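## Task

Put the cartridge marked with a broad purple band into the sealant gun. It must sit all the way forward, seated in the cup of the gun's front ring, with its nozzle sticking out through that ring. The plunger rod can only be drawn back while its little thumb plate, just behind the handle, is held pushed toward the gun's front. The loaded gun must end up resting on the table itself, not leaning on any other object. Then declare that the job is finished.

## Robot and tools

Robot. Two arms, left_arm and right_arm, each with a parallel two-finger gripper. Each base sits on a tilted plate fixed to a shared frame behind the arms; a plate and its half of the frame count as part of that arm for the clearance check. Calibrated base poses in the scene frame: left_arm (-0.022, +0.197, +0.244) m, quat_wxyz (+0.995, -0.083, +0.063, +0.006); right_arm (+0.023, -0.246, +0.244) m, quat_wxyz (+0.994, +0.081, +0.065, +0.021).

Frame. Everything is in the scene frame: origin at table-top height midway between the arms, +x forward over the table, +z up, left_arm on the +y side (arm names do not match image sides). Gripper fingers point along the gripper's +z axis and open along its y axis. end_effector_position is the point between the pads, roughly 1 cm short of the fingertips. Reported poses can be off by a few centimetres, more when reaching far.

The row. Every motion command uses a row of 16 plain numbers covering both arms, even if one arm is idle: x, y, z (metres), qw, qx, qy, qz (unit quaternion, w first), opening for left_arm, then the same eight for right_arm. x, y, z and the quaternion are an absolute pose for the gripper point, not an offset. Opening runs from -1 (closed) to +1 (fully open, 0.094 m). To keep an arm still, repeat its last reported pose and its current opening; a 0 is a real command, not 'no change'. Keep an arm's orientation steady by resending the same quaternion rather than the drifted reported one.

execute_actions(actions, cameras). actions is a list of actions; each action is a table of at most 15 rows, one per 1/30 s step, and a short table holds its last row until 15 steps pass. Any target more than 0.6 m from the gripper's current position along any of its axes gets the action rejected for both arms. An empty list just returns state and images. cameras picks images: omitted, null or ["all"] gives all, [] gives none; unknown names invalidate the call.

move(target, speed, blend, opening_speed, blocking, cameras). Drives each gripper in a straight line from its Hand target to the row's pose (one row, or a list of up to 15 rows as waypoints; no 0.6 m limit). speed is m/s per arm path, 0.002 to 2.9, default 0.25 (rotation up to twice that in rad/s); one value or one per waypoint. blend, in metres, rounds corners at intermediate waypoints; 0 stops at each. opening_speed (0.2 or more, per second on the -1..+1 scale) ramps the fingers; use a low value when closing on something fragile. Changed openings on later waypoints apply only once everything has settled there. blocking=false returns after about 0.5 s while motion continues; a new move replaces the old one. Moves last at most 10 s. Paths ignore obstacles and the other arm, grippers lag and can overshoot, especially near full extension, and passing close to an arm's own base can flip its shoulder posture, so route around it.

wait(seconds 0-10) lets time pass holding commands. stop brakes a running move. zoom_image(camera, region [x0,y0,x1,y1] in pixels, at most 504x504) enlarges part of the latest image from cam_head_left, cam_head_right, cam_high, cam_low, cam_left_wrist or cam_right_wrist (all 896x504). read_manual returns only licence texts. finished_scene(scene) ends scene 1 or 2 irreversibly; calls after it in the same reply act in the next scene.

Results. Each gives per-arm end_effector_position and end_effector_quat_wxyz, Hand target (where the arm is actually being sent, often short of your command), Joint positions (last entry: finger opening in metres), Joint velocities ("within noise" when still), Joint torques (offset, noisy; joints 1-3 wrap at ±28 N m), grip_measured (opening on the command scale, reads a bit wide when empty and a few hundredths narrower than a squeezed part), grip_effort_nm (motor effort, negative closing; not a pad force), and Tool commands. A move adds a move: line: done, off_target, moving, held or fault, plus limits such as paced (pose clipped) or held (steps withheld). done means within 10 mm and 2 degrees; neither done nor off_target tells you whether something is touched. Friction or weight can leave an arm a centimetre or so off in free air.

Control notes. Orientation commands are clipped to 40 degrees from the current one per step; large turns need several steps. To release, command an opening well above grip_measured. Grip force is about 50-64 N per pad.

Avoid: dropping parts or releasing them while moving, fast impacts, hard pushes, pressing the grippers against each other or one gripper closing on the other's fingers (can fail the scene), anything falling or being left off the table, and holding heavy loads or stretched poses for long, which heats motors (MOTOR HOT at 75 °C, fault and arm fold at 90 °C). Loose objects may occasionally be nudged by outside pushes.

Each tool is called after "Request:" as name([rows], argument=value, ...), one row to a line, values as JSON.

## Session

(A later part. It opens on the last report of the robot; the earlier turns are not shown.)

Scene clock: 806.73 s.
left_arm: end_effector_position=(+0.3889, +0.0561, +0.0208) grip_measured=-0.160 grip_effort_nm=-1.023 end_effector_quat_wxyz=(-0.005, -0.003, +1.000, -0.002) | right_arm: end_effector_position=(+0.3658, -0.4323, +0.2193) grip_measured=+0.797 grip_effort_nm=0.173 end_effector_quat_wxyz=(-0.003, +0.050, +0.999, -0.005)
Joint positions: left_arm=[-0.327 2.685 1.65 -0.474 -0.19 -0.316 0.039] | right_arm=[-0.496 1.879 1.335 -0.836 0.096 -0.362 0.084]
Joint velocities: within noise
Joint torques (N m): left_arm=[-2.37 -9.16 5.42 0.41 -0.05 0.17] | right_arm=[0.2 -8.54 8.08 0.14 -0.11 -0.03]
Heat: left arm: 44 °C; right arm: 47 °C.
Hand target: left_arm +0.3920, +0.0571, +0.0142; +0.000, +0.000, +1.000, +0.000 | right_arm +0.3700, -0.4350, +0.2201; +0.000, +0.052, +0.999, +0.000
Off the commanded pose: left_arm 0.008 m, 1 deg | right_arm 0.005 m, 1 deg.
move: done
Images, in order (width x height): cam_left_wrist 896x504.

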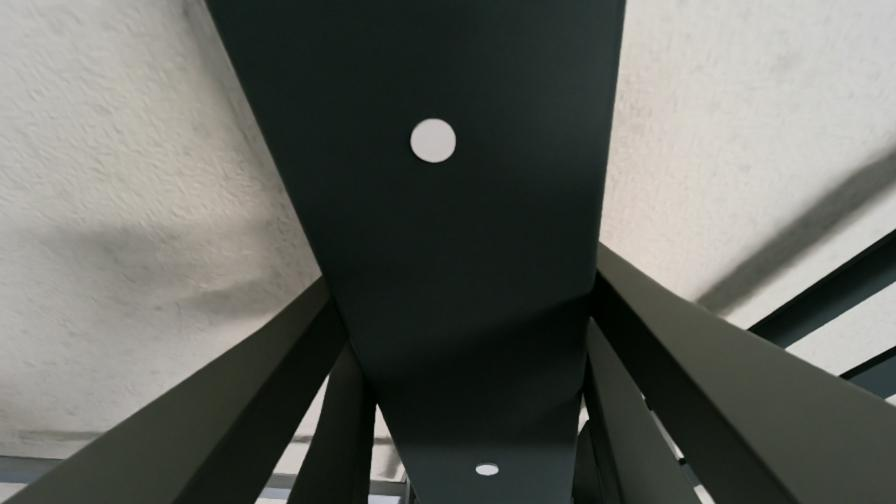

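Request:
move([
  [0.3960,0.0200,0.0190,0,-0.1045,0.9945,0,-0.2,0.37,-0.4350,0.2200,0,0.0515,0.9987,0,0.8],
  [0.3990,-0.0250,0.0190,0,-0.2164,0.9763,0,-0.2,0.37,-0.4350,0.2200,0,0.0515,0.9987,0,0.8],
], speed=0.08)

Scene clock: 812.97 s.
left_arm: end_effector_position=(+0.3996, -0.0137, +0.0222) grip_measured=-0.162 grip_effort_nm=-1.028 end_effector_quat_wxyz=(-0.005, -0.216, +0.976, -0.002) | right_arm: end_effector_position=(+0.3657, -0.4323, +0.2193) grip_measured=+0.797 grip_effort_nm=0.168 end_effector_quat_wxyz=(-0.003, +0.050, +0.999, -0.005)
Joint positions: left_arm=[-0.458 2.829 1.934 -0.64 -0.194 -0.88 0.039] | right_arm=[-0.496 1.879 1.335 -0.837 0.096 -0.362 0.084]
Joint velocities: within noise
Joint torques (N m): left_arm=[-5.03 -9.72 7.83 0.21 -0.07 -0.23] | right_arm=[0.24 -8.65 8.01 0.13 -0.11 -0.03]
Heat: left arm: 43 °C; right arm: 47 °C.
Hand target: left_arm +0.3987, -0.0248, +0.0192; +0.000, -0.216, +0.976, -0.001 | right_arm +0.3699, -0.4350, +0.2201; +0.000, +0.051, +0.999, +0.000
Off the commanded pose: left_arm 0.012 m, 1 deg | right_arm 0.005 m, 1 deg.
move: off_target (left_arm)

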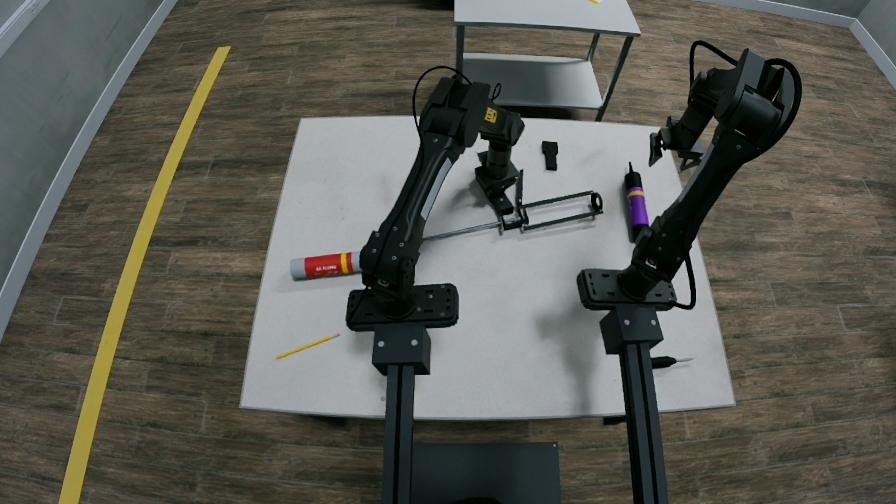

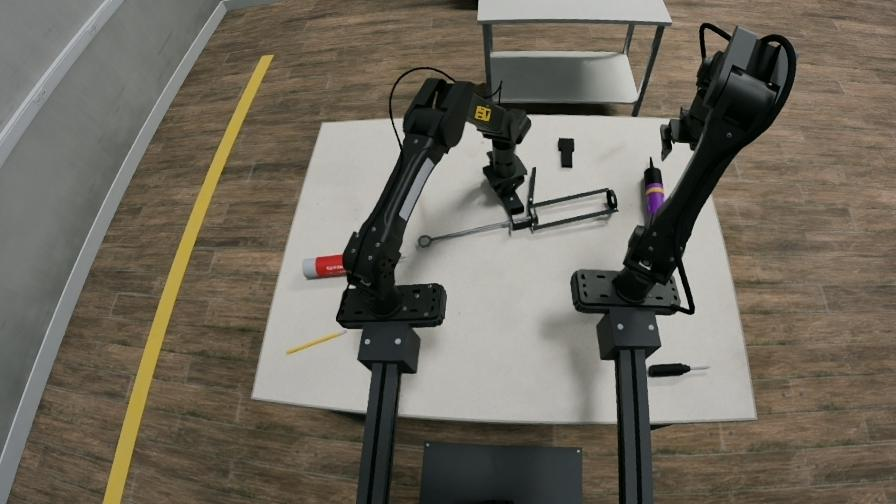

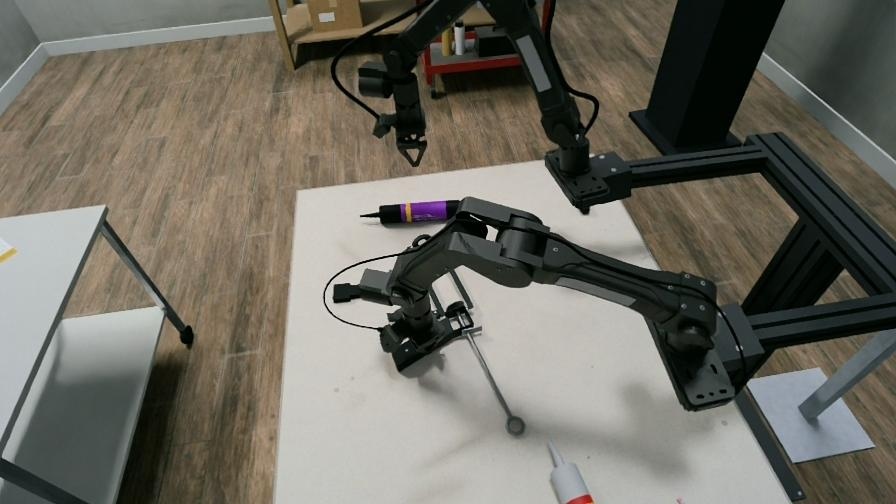

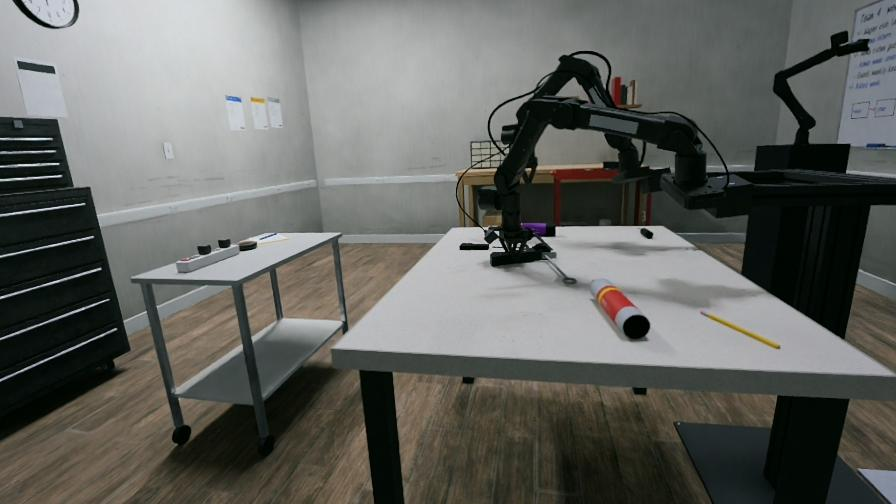

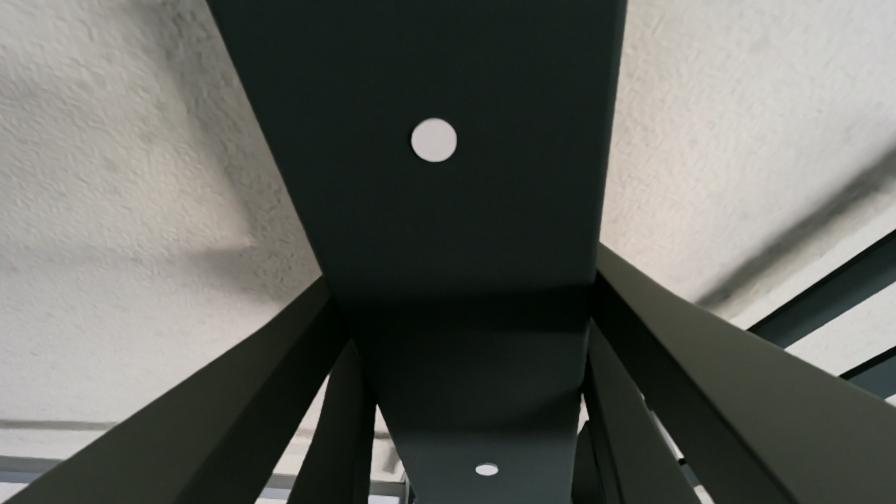

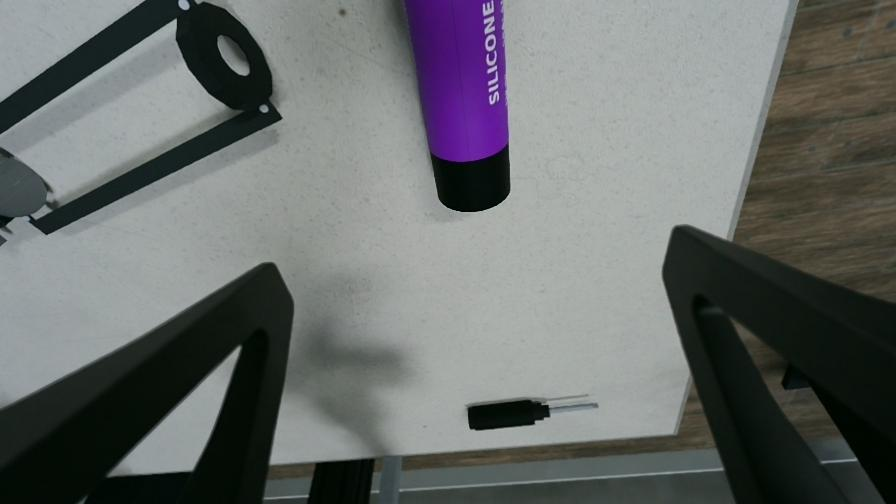

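Request:
move([
  [0.3990,-0.0250,0.0190,0,-0.2164,0.9763,0,-0.2,0.358,-0.4370,0.1200,0,0.0567,0.9984,0,0.85],
], speed=0.2, cameras=["cam_right_wrist"])

Scene clock: 847.87 s.
left_arm: end_effector_position=(+0.3996, -0.0136, +0.0222) grip_measured=-0.162 grip_effort_nm=-1.028 end_effector_quat_wxyz=(-0.005, -0.217, +0.976, -0.002) | right_arm: end_effector_position=(+0.3540, -0.4349, +0.1227) grip_measured=+0.847 grip_effort_nm=0.168 end_effector_quat_wxyz=(-0.010, +0.055, +0.998, -0.003)
Joint positions: left_arm=[-0.458 2.829 1.934 -0.64 -0.194 -0.881 0.039] | right_arm=[-0.539 2.086 1.215 -0.522 0.089 -0.392 0.087]
Joint velocities: within noise
Joint torques (N m): left_arm=[-5.14 -9.63 7.75 0.23 -0.09 -0.21] | right_arm=[0.28 -9.5 4.67 0.41 -0.12 -0.06]
Heat: left arm: 47 °C; right arm: 47 °C.
Hand target: left_arm +0.3987, -0.0248, +0.0192; +0.000, -0.216, +0.976, -0.001 | right_arm +0.3580, -0.4370, +0.1202; +0.000, +0.057, +0.998, +0.000
Off the commanded pose: left_arm 0.012 m, 1 deg | right_arm 0.005 m, 1 deg.
move: off_target (left_arm)
Images, in order (width x height): cam_right_wrist 896x504.

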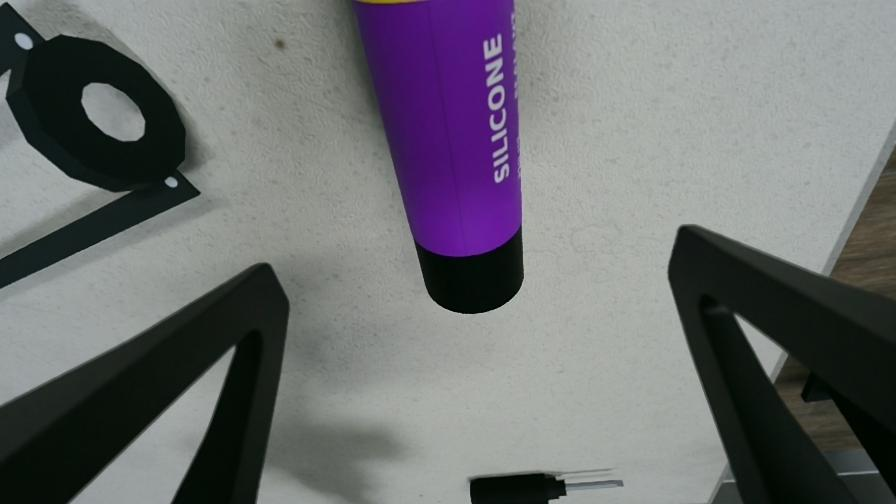

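Request:
move([
  [0.3990,-0.0250,0.0190,0,-0.2164,0.9763,0,-0.2,0.359,-0.4360,0.0600,0,0.048,0.9988,0,0.85],
  [0.3990,-0.0250,0.0190,0,-0.2164,0.9763,0,-0.2,0.359,-0.4360,0.0260,0,0.048,0.9988,0,0.85],
], speed=0.1, cameras=["cam_right_wrist"])

Scene clock: 856.40 s.
left_arm: end_effector_position=(+0.3995, -0.0135, +0.0222) grip_measured=-0.162 grip_effort_nm=-1.023 end_effector_quat_wxyz=(-0.005, -0.217, +0.976, -0.002) | right_arm: end_effector_position=(+0.3513, -0.4313, +0.0290) grip_measured=+0.847 grip_effort_nm=0.168 end_effector_quat_wxyz=(-0.015, +0.045, +0.999, +0.000)
Joint positions: left_arm=[-0.458 2.829 1.934 -0.64 -0.194 -0.882 0.039] | right_arm=[-0.552 2.372 1.25 -0.279 0.087 -0.424 0.087]
Joint velocities: within noise
Joint torques (N m): left_arm=[-5.2 -9.62 7.76 0.19 -0.1 -0.18] | right_arm=[0.18 -9.7 4.67 0.4 -0.12 -0.03]
Heat: left arm: 48 °C; right arm: 49 °C.
Hand target: left_arm +0.3987, -0.0247, +0.0192; +0.000, -0.216, +0.976, -0.001 | right_arm +0.3588, -0.4360, +0.0263; +0.000, +0.048, +0.999, +0.000
Off the commanded pose: left_arm 0.012 m, 1 deg | right_arm 0.010 m, 2 deg.
move: off_target (left_arm)
Images, in order (width x height): cam_right_wrist 896x504.

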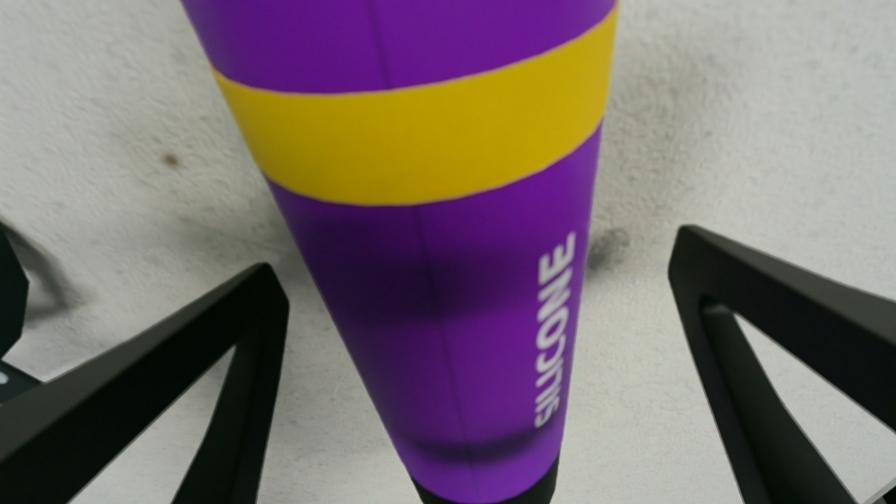

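Request:
move([
  [0.3990,-0.0250,0.0190,0,-0.2164,0.9763,0,-0.2,0.3600,-0.4320,0.0270,0,0.048,0.9988,0,0.85],
  [0.3990,-0.0250,0.0190,0,-0.2164,0.9763,0,-0.2,0.3600,-0.4320,0.0270,0,0.048,0.9988,0,-0.02],
], speed=0.05, opening_speed=0.6, cameras=["cam_right_wrist"])

Scene clock: 861.70 s.
left_arm: end_effector_position=(+0.3995, -0.0135, +0.0222) grip_measured=-0.162 grip_effort_nm=-1.033 end_effector_quat_wxyz=(-0.005, -0.217, +0.976, -0.002) | right_arm: end_effector_position=(+0.3518, -0.4314, +0.0290) grip_measured=+0.015 grip_effort_nm=-0.955 end_effector_quat_wxyz=(-0.014, +0.046, +0.999, +0.000)
Joint positions: left_arm=[-0.458 2.829 1.934 -0.64 -0.194 -0.882 0.039] | right_arm=[-0.552 2.372 1.25 -0.277 0.086 -0.424 0.048]
Joint velocities: within noise
Joint torques (N m): left_arm=[-5.15 -9.66 7.73 0.23 -0.09 -0.21] | right_arm=[1.05 -10.04 4.15 0.41 -0.1 0.06]
Heat: left arm: 48 °C; right arm: 49 °C.
Hand target: left_arm +0.3987, -0.0247, +0.0192; +0.000, -0.216, +0.976, -0.001 | right_arm +0.3599, -0.4320, +0.0272; +0.000, +0.048, +0.999, +0.000
Off the commanded pose: left_arm 0.012 m, 1 deg | right_arm 0.008 m, 2 deg.
move: off_target (left_arm)
Images, in order (width x height): cam_right_wrist 896x504.

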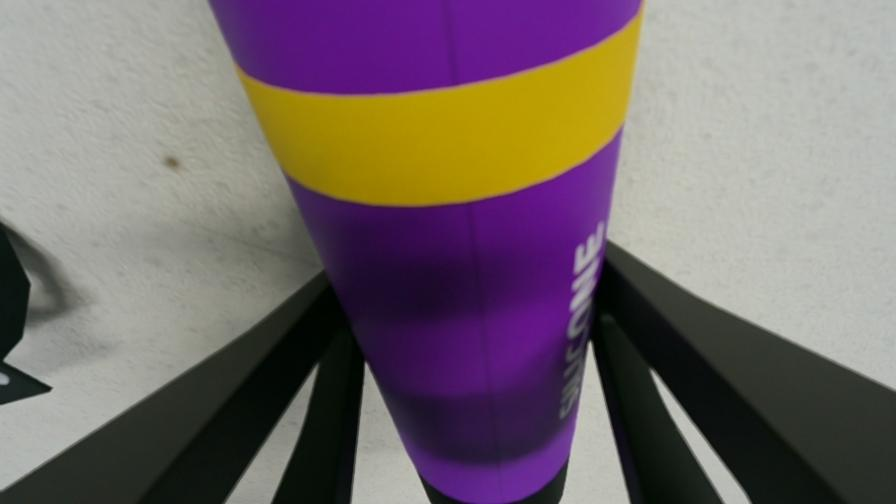

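Request:
move([
  [0.3990,-0.0250,0.0190,0,-0.2164,0.9763,0,-0.2,0.3580,-0.4320,0.1600,0,0.048,0.9988,0,-0.04],
  [0.3990,-0.0250,0.0190,0,-0.2164,0.9763,0,-0.2,0.3600,-0.3500,0.1800,-0.1021,0.6171,0.7759,0.0812,-0.04],
], speed=[0.1,0.3])

Scene clock: 881.83 s.
left_arm: end_effector_position=(+0.3995, -0.0135, +0.0222) grip_measured=-0.162 grip_effort_nm=-1.028 end_effector_quat_wxyz=(-0.005, -0.218, +0.976, -0.002) | right_arm: end_effector_position=(+0.3530, -0.3543, +0.1604) grip_measured=+0.012 grip_effort_nm=-1.004 end_effector_quat_wxyz=(-0.112, +0.618, +0.775, +0.069)
Joint positions: left_arm=[-0.458 2.829 1.934 -0.64 -0.194 -0.882 0.039] | right_arm=[-0.428 2.031 1.26 -0.792 -0.098 0.952 0.048]
Joint velocities: within noise
Joint torques (N m): left_arm=[-5.16 -9.62 7.72 0.21 -0.11 -0.21] | right_arm=[2.35 -14.39 5.11 -0.45 -0.24 0.14]
Heat: left arm: 48 °C; right arm: 51 °C.
Hand target: left_arm +0.3987, -0.0248, +0.0192; +0.000, -0.216, +0.976, -0.001 | right_arm +0.3597, -0.3500, +0.1792; -0.102, +0.617, +0.776, +0.081
Off the commanded pose: left_arm 0.012 m, 1 deg | right_arm 0.021 m, 2 deg.
move: off_target (left_arm, right_arm)

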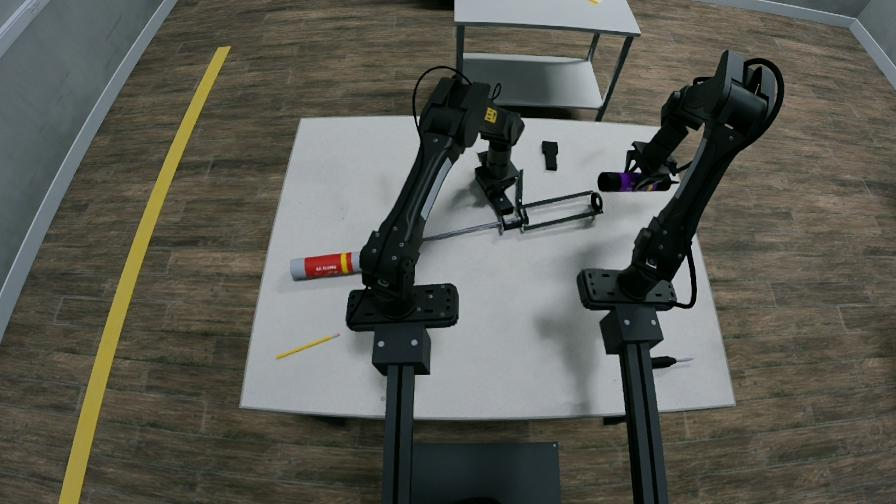

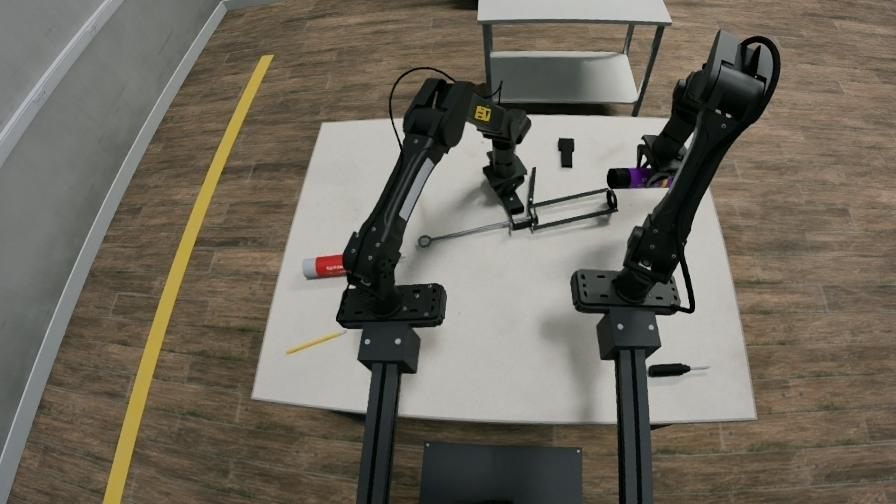

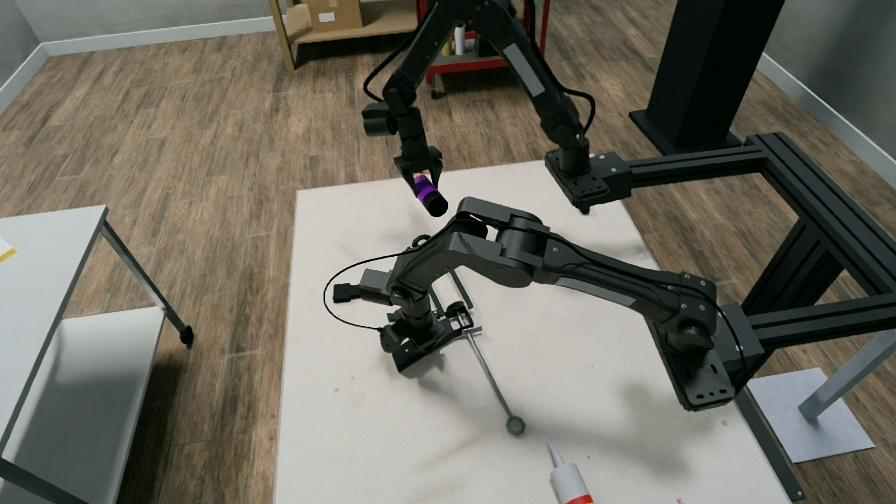

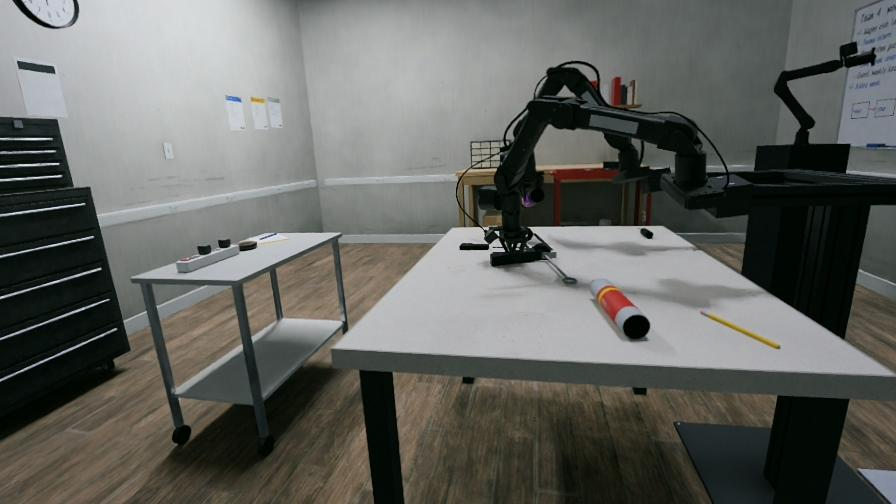

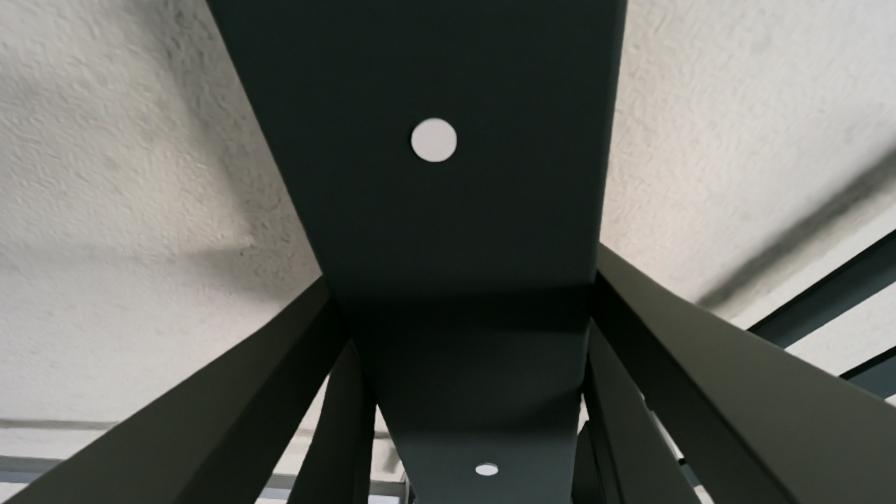

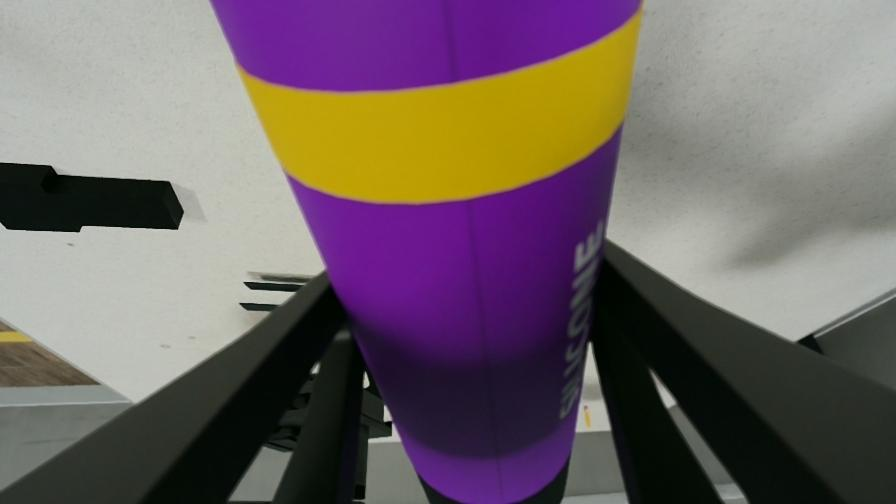

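Request:
move([
  [0.3990,-0.0250,0.0190,0,-0.2164,0.9763,0,-0.2,0.3500,-0.2000,0.1800,-0.1021,0.6171,0.7759,0.0812,-0.04],
  [0.3990,-0.0250,0.0190,0,-0.2164,0.9763,0,-0.2,0.3380,-0.1280,0.1400,-0.1021,0.6171,0.7759,0.0812,-0.04],
], speed=[0.2,0.1])

Request:
zoom_image(camera="cam_high", region=[340, 160, 560, 360])

Request:
zoom_image(camera="cam_head_left", region=[460, 120, 680, 280])

Scene clock: 890.20 s.
left_arm: end_effector_position=(+0.3995, -0.0135, +0.0222) grip_measured=-0.162 grip_effort_nm=-1.033 end_effector_quat_wxyz=(-0.005, -0.218, +0.976, -0.002) | right_arm: end_effector_position=(+0.3368, -0.1324, +0.1393) grip_measured=+0.012 grip_effort_nm=-1.004 end_effector_quat_wxyz=(-0.105, +0.618, +0.775, +0.079)
Joint positions: left_arm=[-0.458 2.829 1.934 -0.64 -0.194 -0.882 0.039] | right_arm=[0.209 2.063 1.015 -0.435 -0.076 1.589 0.048]
Joint velocities: within noise
Joint torques (N m): left_arm=[-5.09 -9.68 7.82 0.22 -0.09 -0.21] | right_arm=[3.06 -8.72 4.29 0.31 -0.08 0.13]
Heat: left arm: 48 °C; right arm: 52 °C.
Hand target: left_arm +0.3987, -0.0248, +0.0192; +0.000, -0.216, +0.976, -0.001 | right_arm +0.3380, -0.1281, +0.1401; -0.102, +0.617, +0.776, +0.081
Off the commanded pose: left_arm 0.012 m, 1 deg | right_arm 0.005 m, 0 deg.
move: off_target (left_arm)

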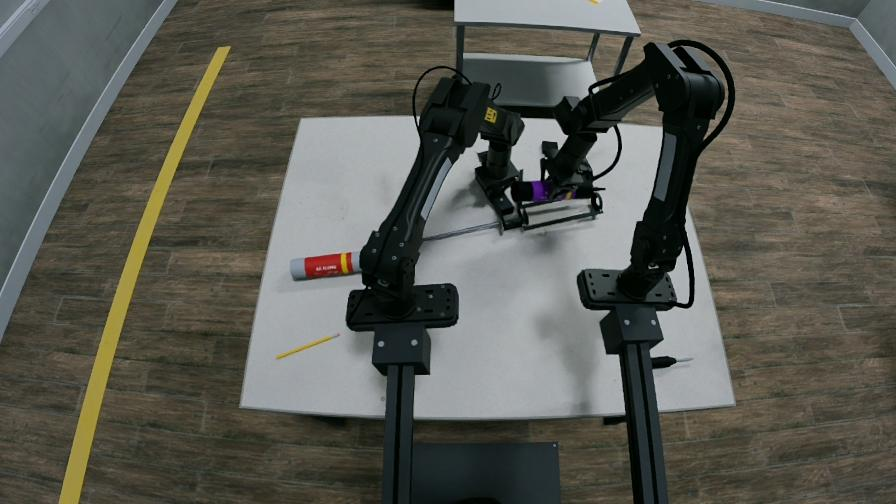

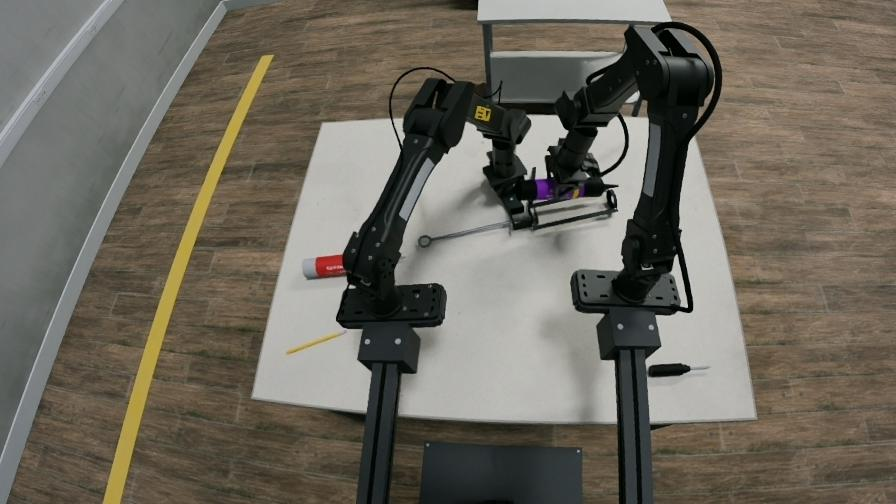

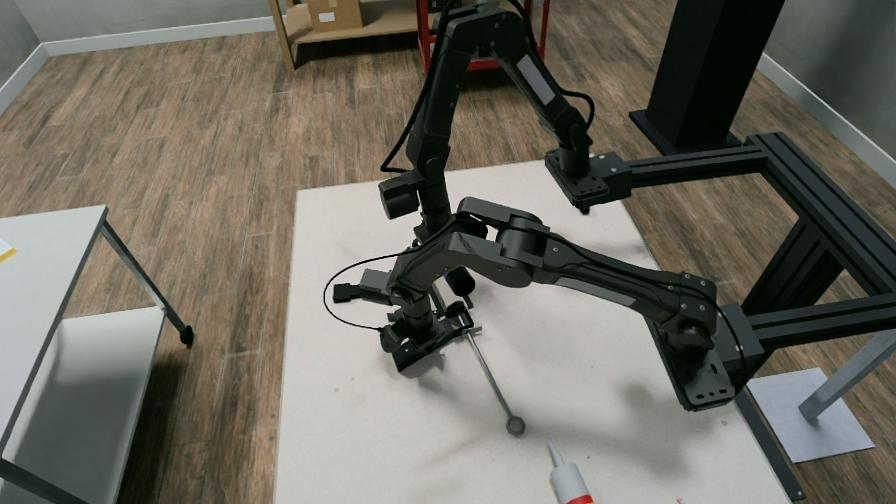

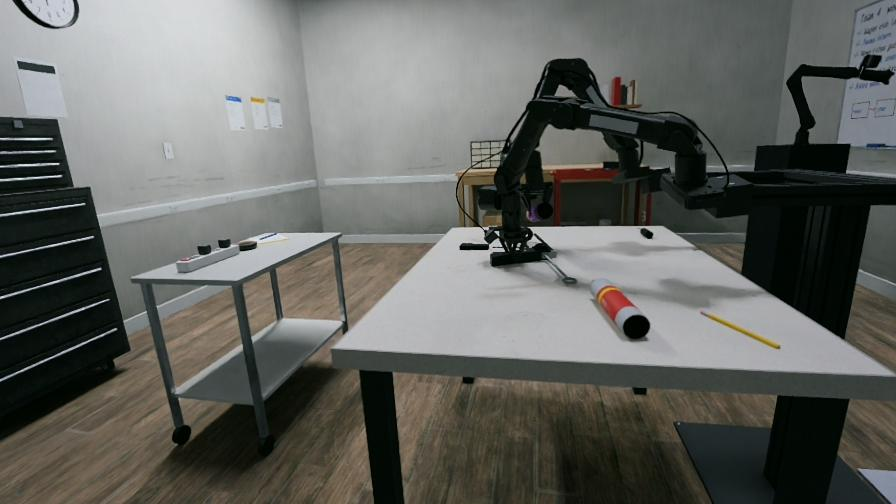

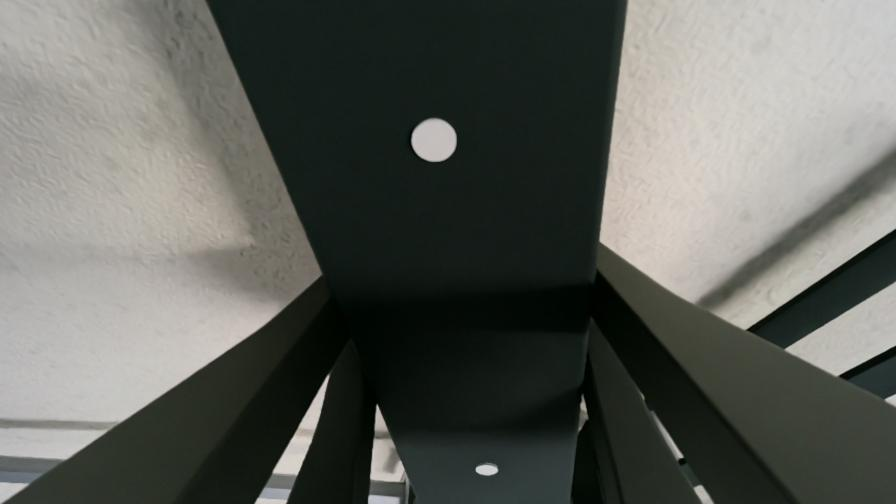

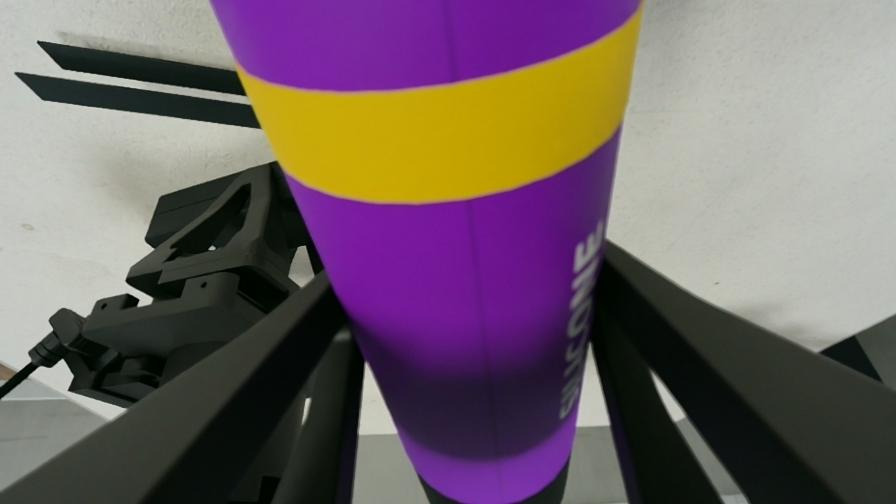

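Scaled by 2.291 from the camera's 896x504 image, which has a finer 1280x720 frame.

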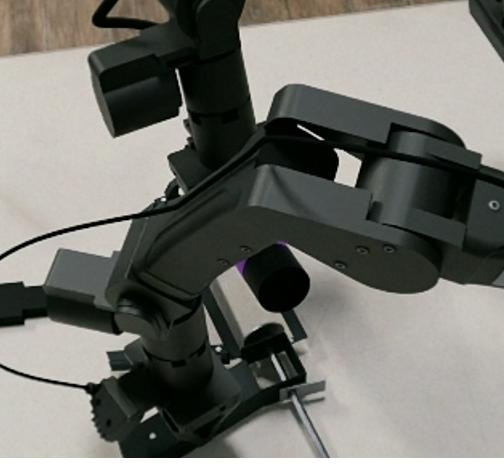

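Scaled by 2.291 from the camera's 896x504 image, which has a finer 1280x720 frame.

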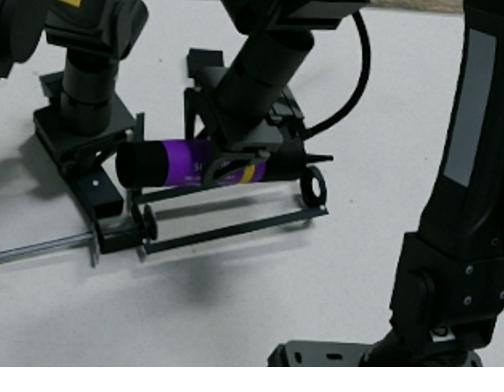

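Request:
move([
  [0.3990,-0.0250,0.0190,0,-0.2164,0.9763,0,-0.2,0.3360,-0.1120,0.1050,-0.1021,0.6171,0.7759,0.0812,-0.04],
], speed=[0.1], cameras=["cam_head_left","cam_head_right","cam_right_wrist","cam_high"])

Request:
zoom_image(camera="cam_head_left", region=[500, 140, 640, 250])

Request:
zoom_image(camera="cam_head_right", region=[500, 140, 640, 250])

Scene clock: 894.87 s.
left_arm: end_effector_position=(+0.3995, -0.0135, +0.0222) grip_measured=-0.162 grip_effort_nm=-1.023 end_effector_quat_wxyz=(-0.005, -0.218, +0.976, -0.002) | right_arm: end_effector_position=(+0.3320, -0.1187, +0.1030) grip_measured=+0.012 grip_effort_nm=-1.009 end_effector_quat_wxyz=(-0.108, +0.620, +0.774, +0.075)
Joint positions: left_arm=[-0.458 2.829 1.934 -0.64 -0.194 -0.882 0.039] | right_arm=[0.232 2.19 1.015 -0.314 -0.074 1.617 0.048]
Joint velocities: within noise
Joint torques (N m): left_arm=[-5.12 -9.76 7.76 0.2 -0.1 -0.2] | right_arm=[3.56 -9.17 4.27 0.31 -0.07 0.08]
Heat: left arm: 48 °C; right arm: 51 °C.
Hand target: left_arm +0.3987, -0.0248, +0.0192; +0.000, -0.216, +0.976, -0.001 | right_arm +0.3359, -0.1121, +0.1051; -0.102, +0.617, +0.776, +0.081
Off the commanded pose: left_arm 0.012 m, 1 deg | right_arm 0.008 m, 1 deg.
move: off_target (left_arm)
Images, in order (width x height): cam_head_left 896x504, cam_head_right 896x504, cam_high 896x504, cam_right_wrist 896x504.

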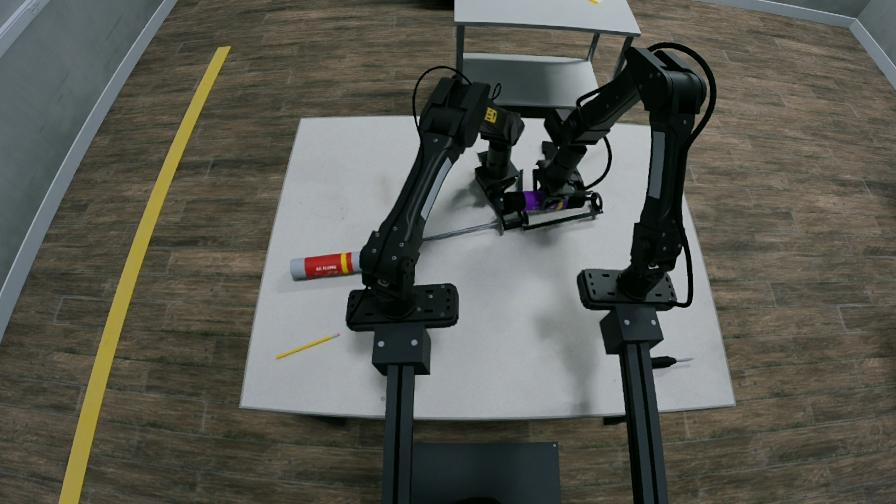

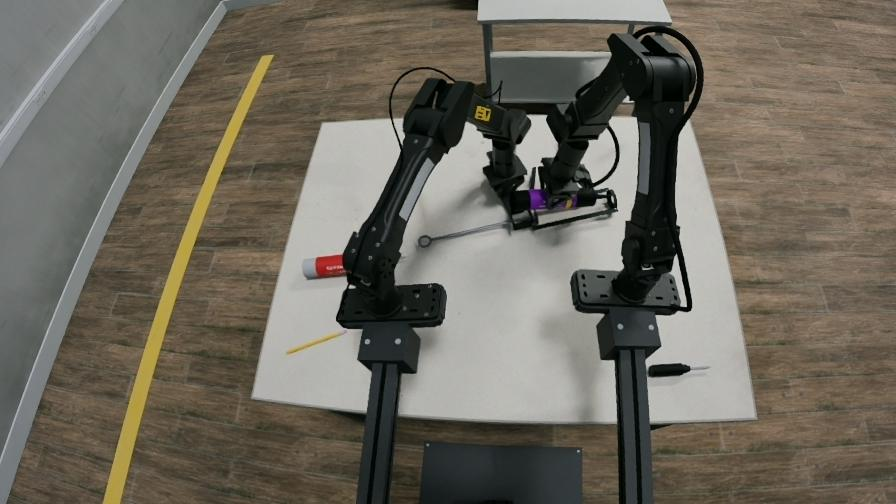

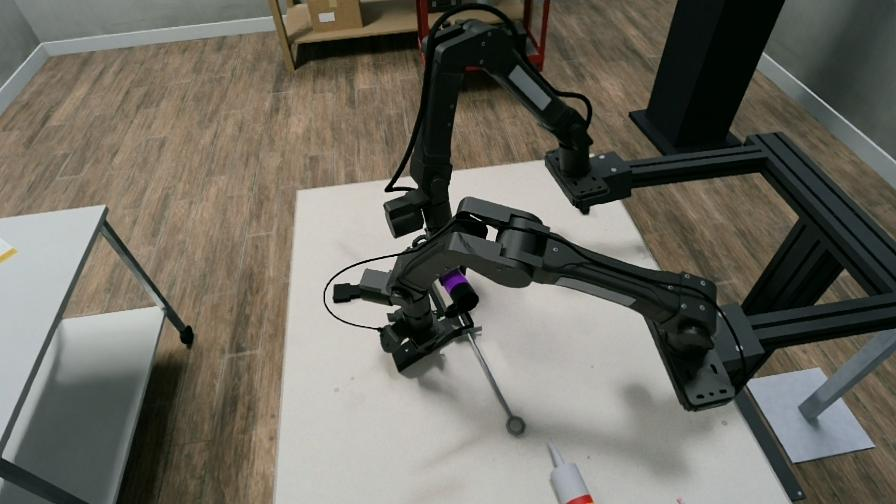

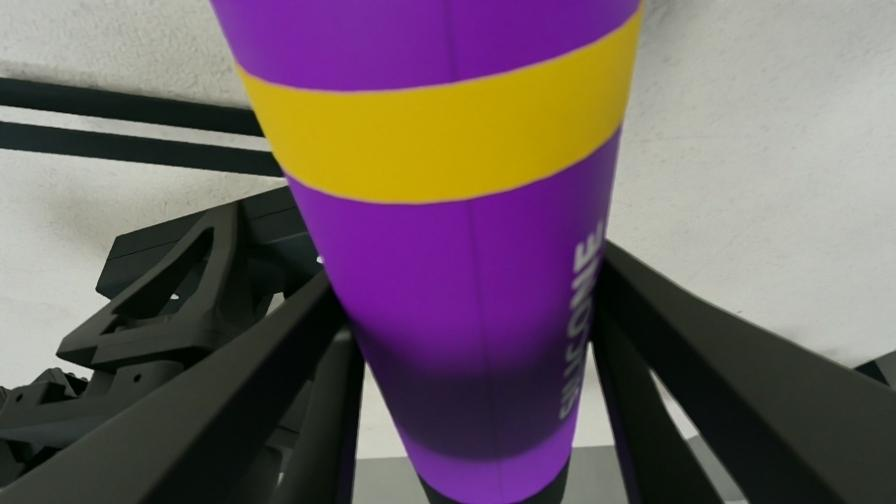

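Scaled by 3.600 from the camera's 896x504 image, which has a finer 1280x720 frame.

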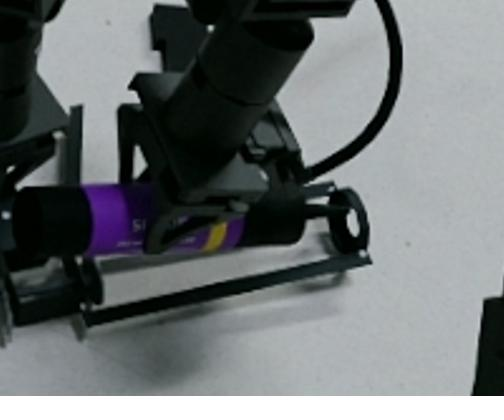

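Scaled by 3.600 from the camera's 896x504 image, which has a finer 1280x720 frame.

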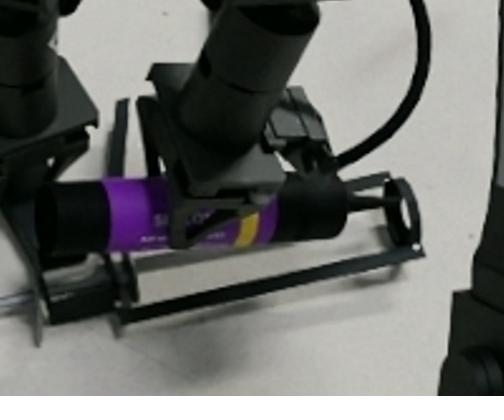

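Request:
move([
  [0.3990,-0.0250,0.0190,0,-0.2164,0.9763,0,-0.2,0.3430,-0.1130,0.0950,-0.1021,0.6171,0.7759,0.0812,-0.04],
  [0.3990,-0.0250,0.0190,0,-0.2164,0.9763,0,-0.2,0.3435,-0.1160,0.0840,-0.1021,0.6171,0.7759,0.0812,-0.04],
], speed=[0.05], cameras=["cam_head_left","cam_head_right"])

Request:
zoom_image(camera="cam_head_left", region=[560, 170, 630, 225])

Request:
zoom_image(camera="cam_head_right", region=[560, 170, 630, 225])

speed must be one number or one for each of the 2 targets, got a list of 1; nothing of the call was run

Scaled by 7.200 from the camera's 896x504 image, which has a finer 1280x720 frame.

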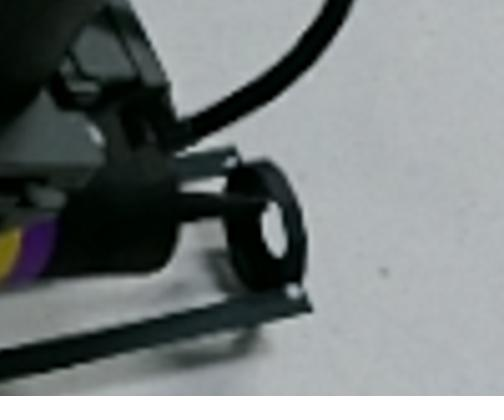

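Scaled by 7.200 from the camera's 896x504 image, which has a finer 1280x720 frame.

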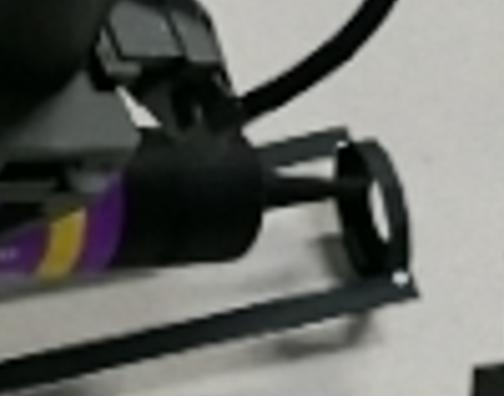

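Request:
move([
  [0.3990,-0.0250,0.0190,0,-0.2164,0.9763,0,-0.2,0.3430,-0.1130,0.0950,-0.1021,0.6171,0.7759,0.0812,-0.04],
  [0.3990,-0.0250,0.0190,0,-0.2164,0.9763,0,-0.2,0.3435,-0.1160,0.0840,-0.1021,0.6171,0.7759,0.0812,-0.04],
], speed=0.05, cameras=["cam_head_left","cam_head_right"])

Request:
zoom_image(camera="cam_head_left", region=[560, 170, 630, 225])

Request:
zoom_image(camera="cam_head_right", region=[560, 170, 630, 225])

Scene clock: 908.37 s.
left_arm: end_effector_position=(+0.3995, -0.0135, +0.0222) grip_measured=-0.162 grip_effort_nm=-1.023 end_effector_quat_wxyz=(-0.005, -0.218, +0.976, -0.002) | right_arm: end_effector_position=(+0.3323, -0.1173, +0.0828) grip_measured=+0.012 grip_effort_nm=-1.009 end_effector_quat_wxyz=(-0.110, +0.616, +0.777, +0.071)
Joint positions: left_arm=[-0.458 2.829 1.934 -0.64 -0.194 -0.882 0.039] | right_arm=[0.225 2.266 1.039 -0.274 -0.074 1.6 0.048]
Joint velocities: within noise
Joint torques (N m): left_arm=[-5.09 -9.65 7.82 0.21 -0.11 -0.24] | right_arm=[1.68 -9.13 5.19 0.26 -0.1 -0.04]
Heat: left arm: 48 °C; right arm: 49 °C.
Hand target: left_arm +0.3987, -0.0248, +0.0192; +0.000, -0.216, +0.976, -0.001 | right_arm +0.3433, -0.1162, +0.0842; -0.102, +0.617, +0.776, +0.081
Off the commanded pose: left_arm 0.012 m, 1 deg | right_arm 0.011 m, 1 deg.
move: off_target (left_arm, right_arm)
Images, in order (width x height): cam_head_left 896x504, cam_head_right 896x504.

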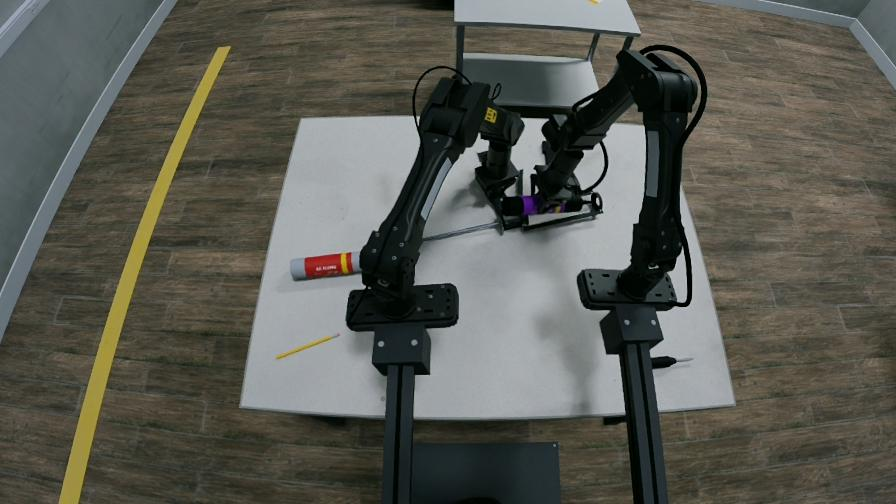

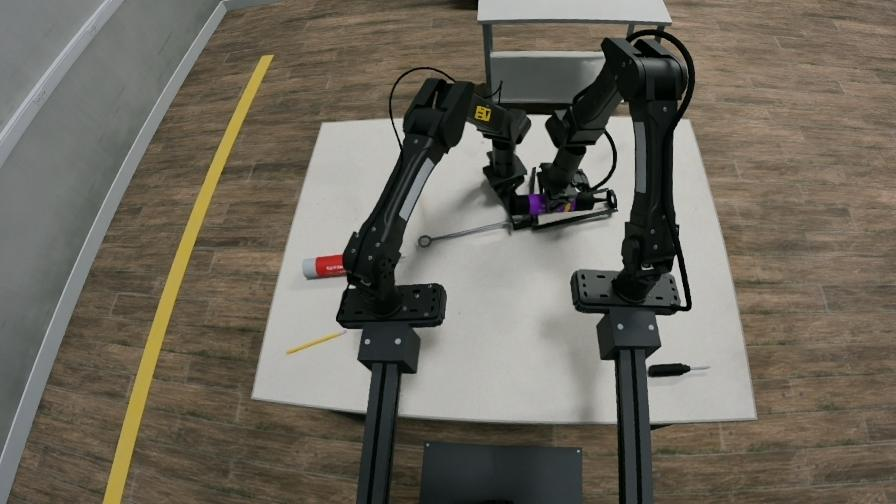

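Scaled by 7.200 from the camera's 896x504 image, which has a finer 1280x720 frame.

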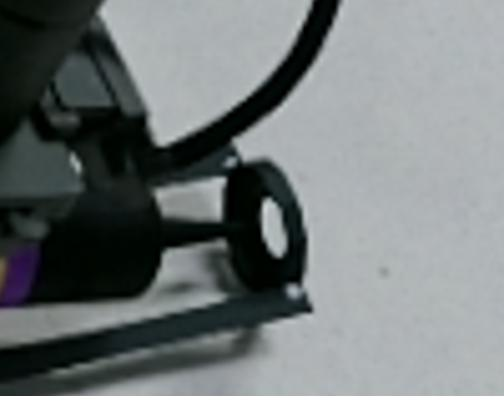

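Scaled by 7.200 from the camera's 896x504 image, which has a finer 1280x720 frame.

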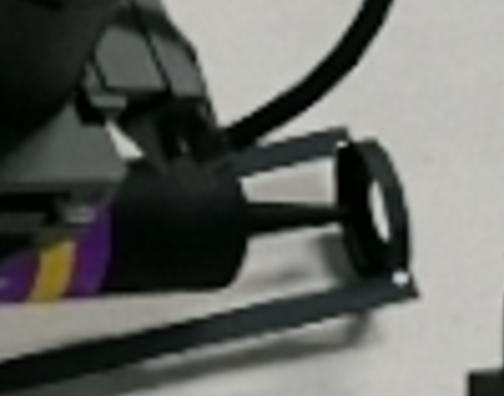

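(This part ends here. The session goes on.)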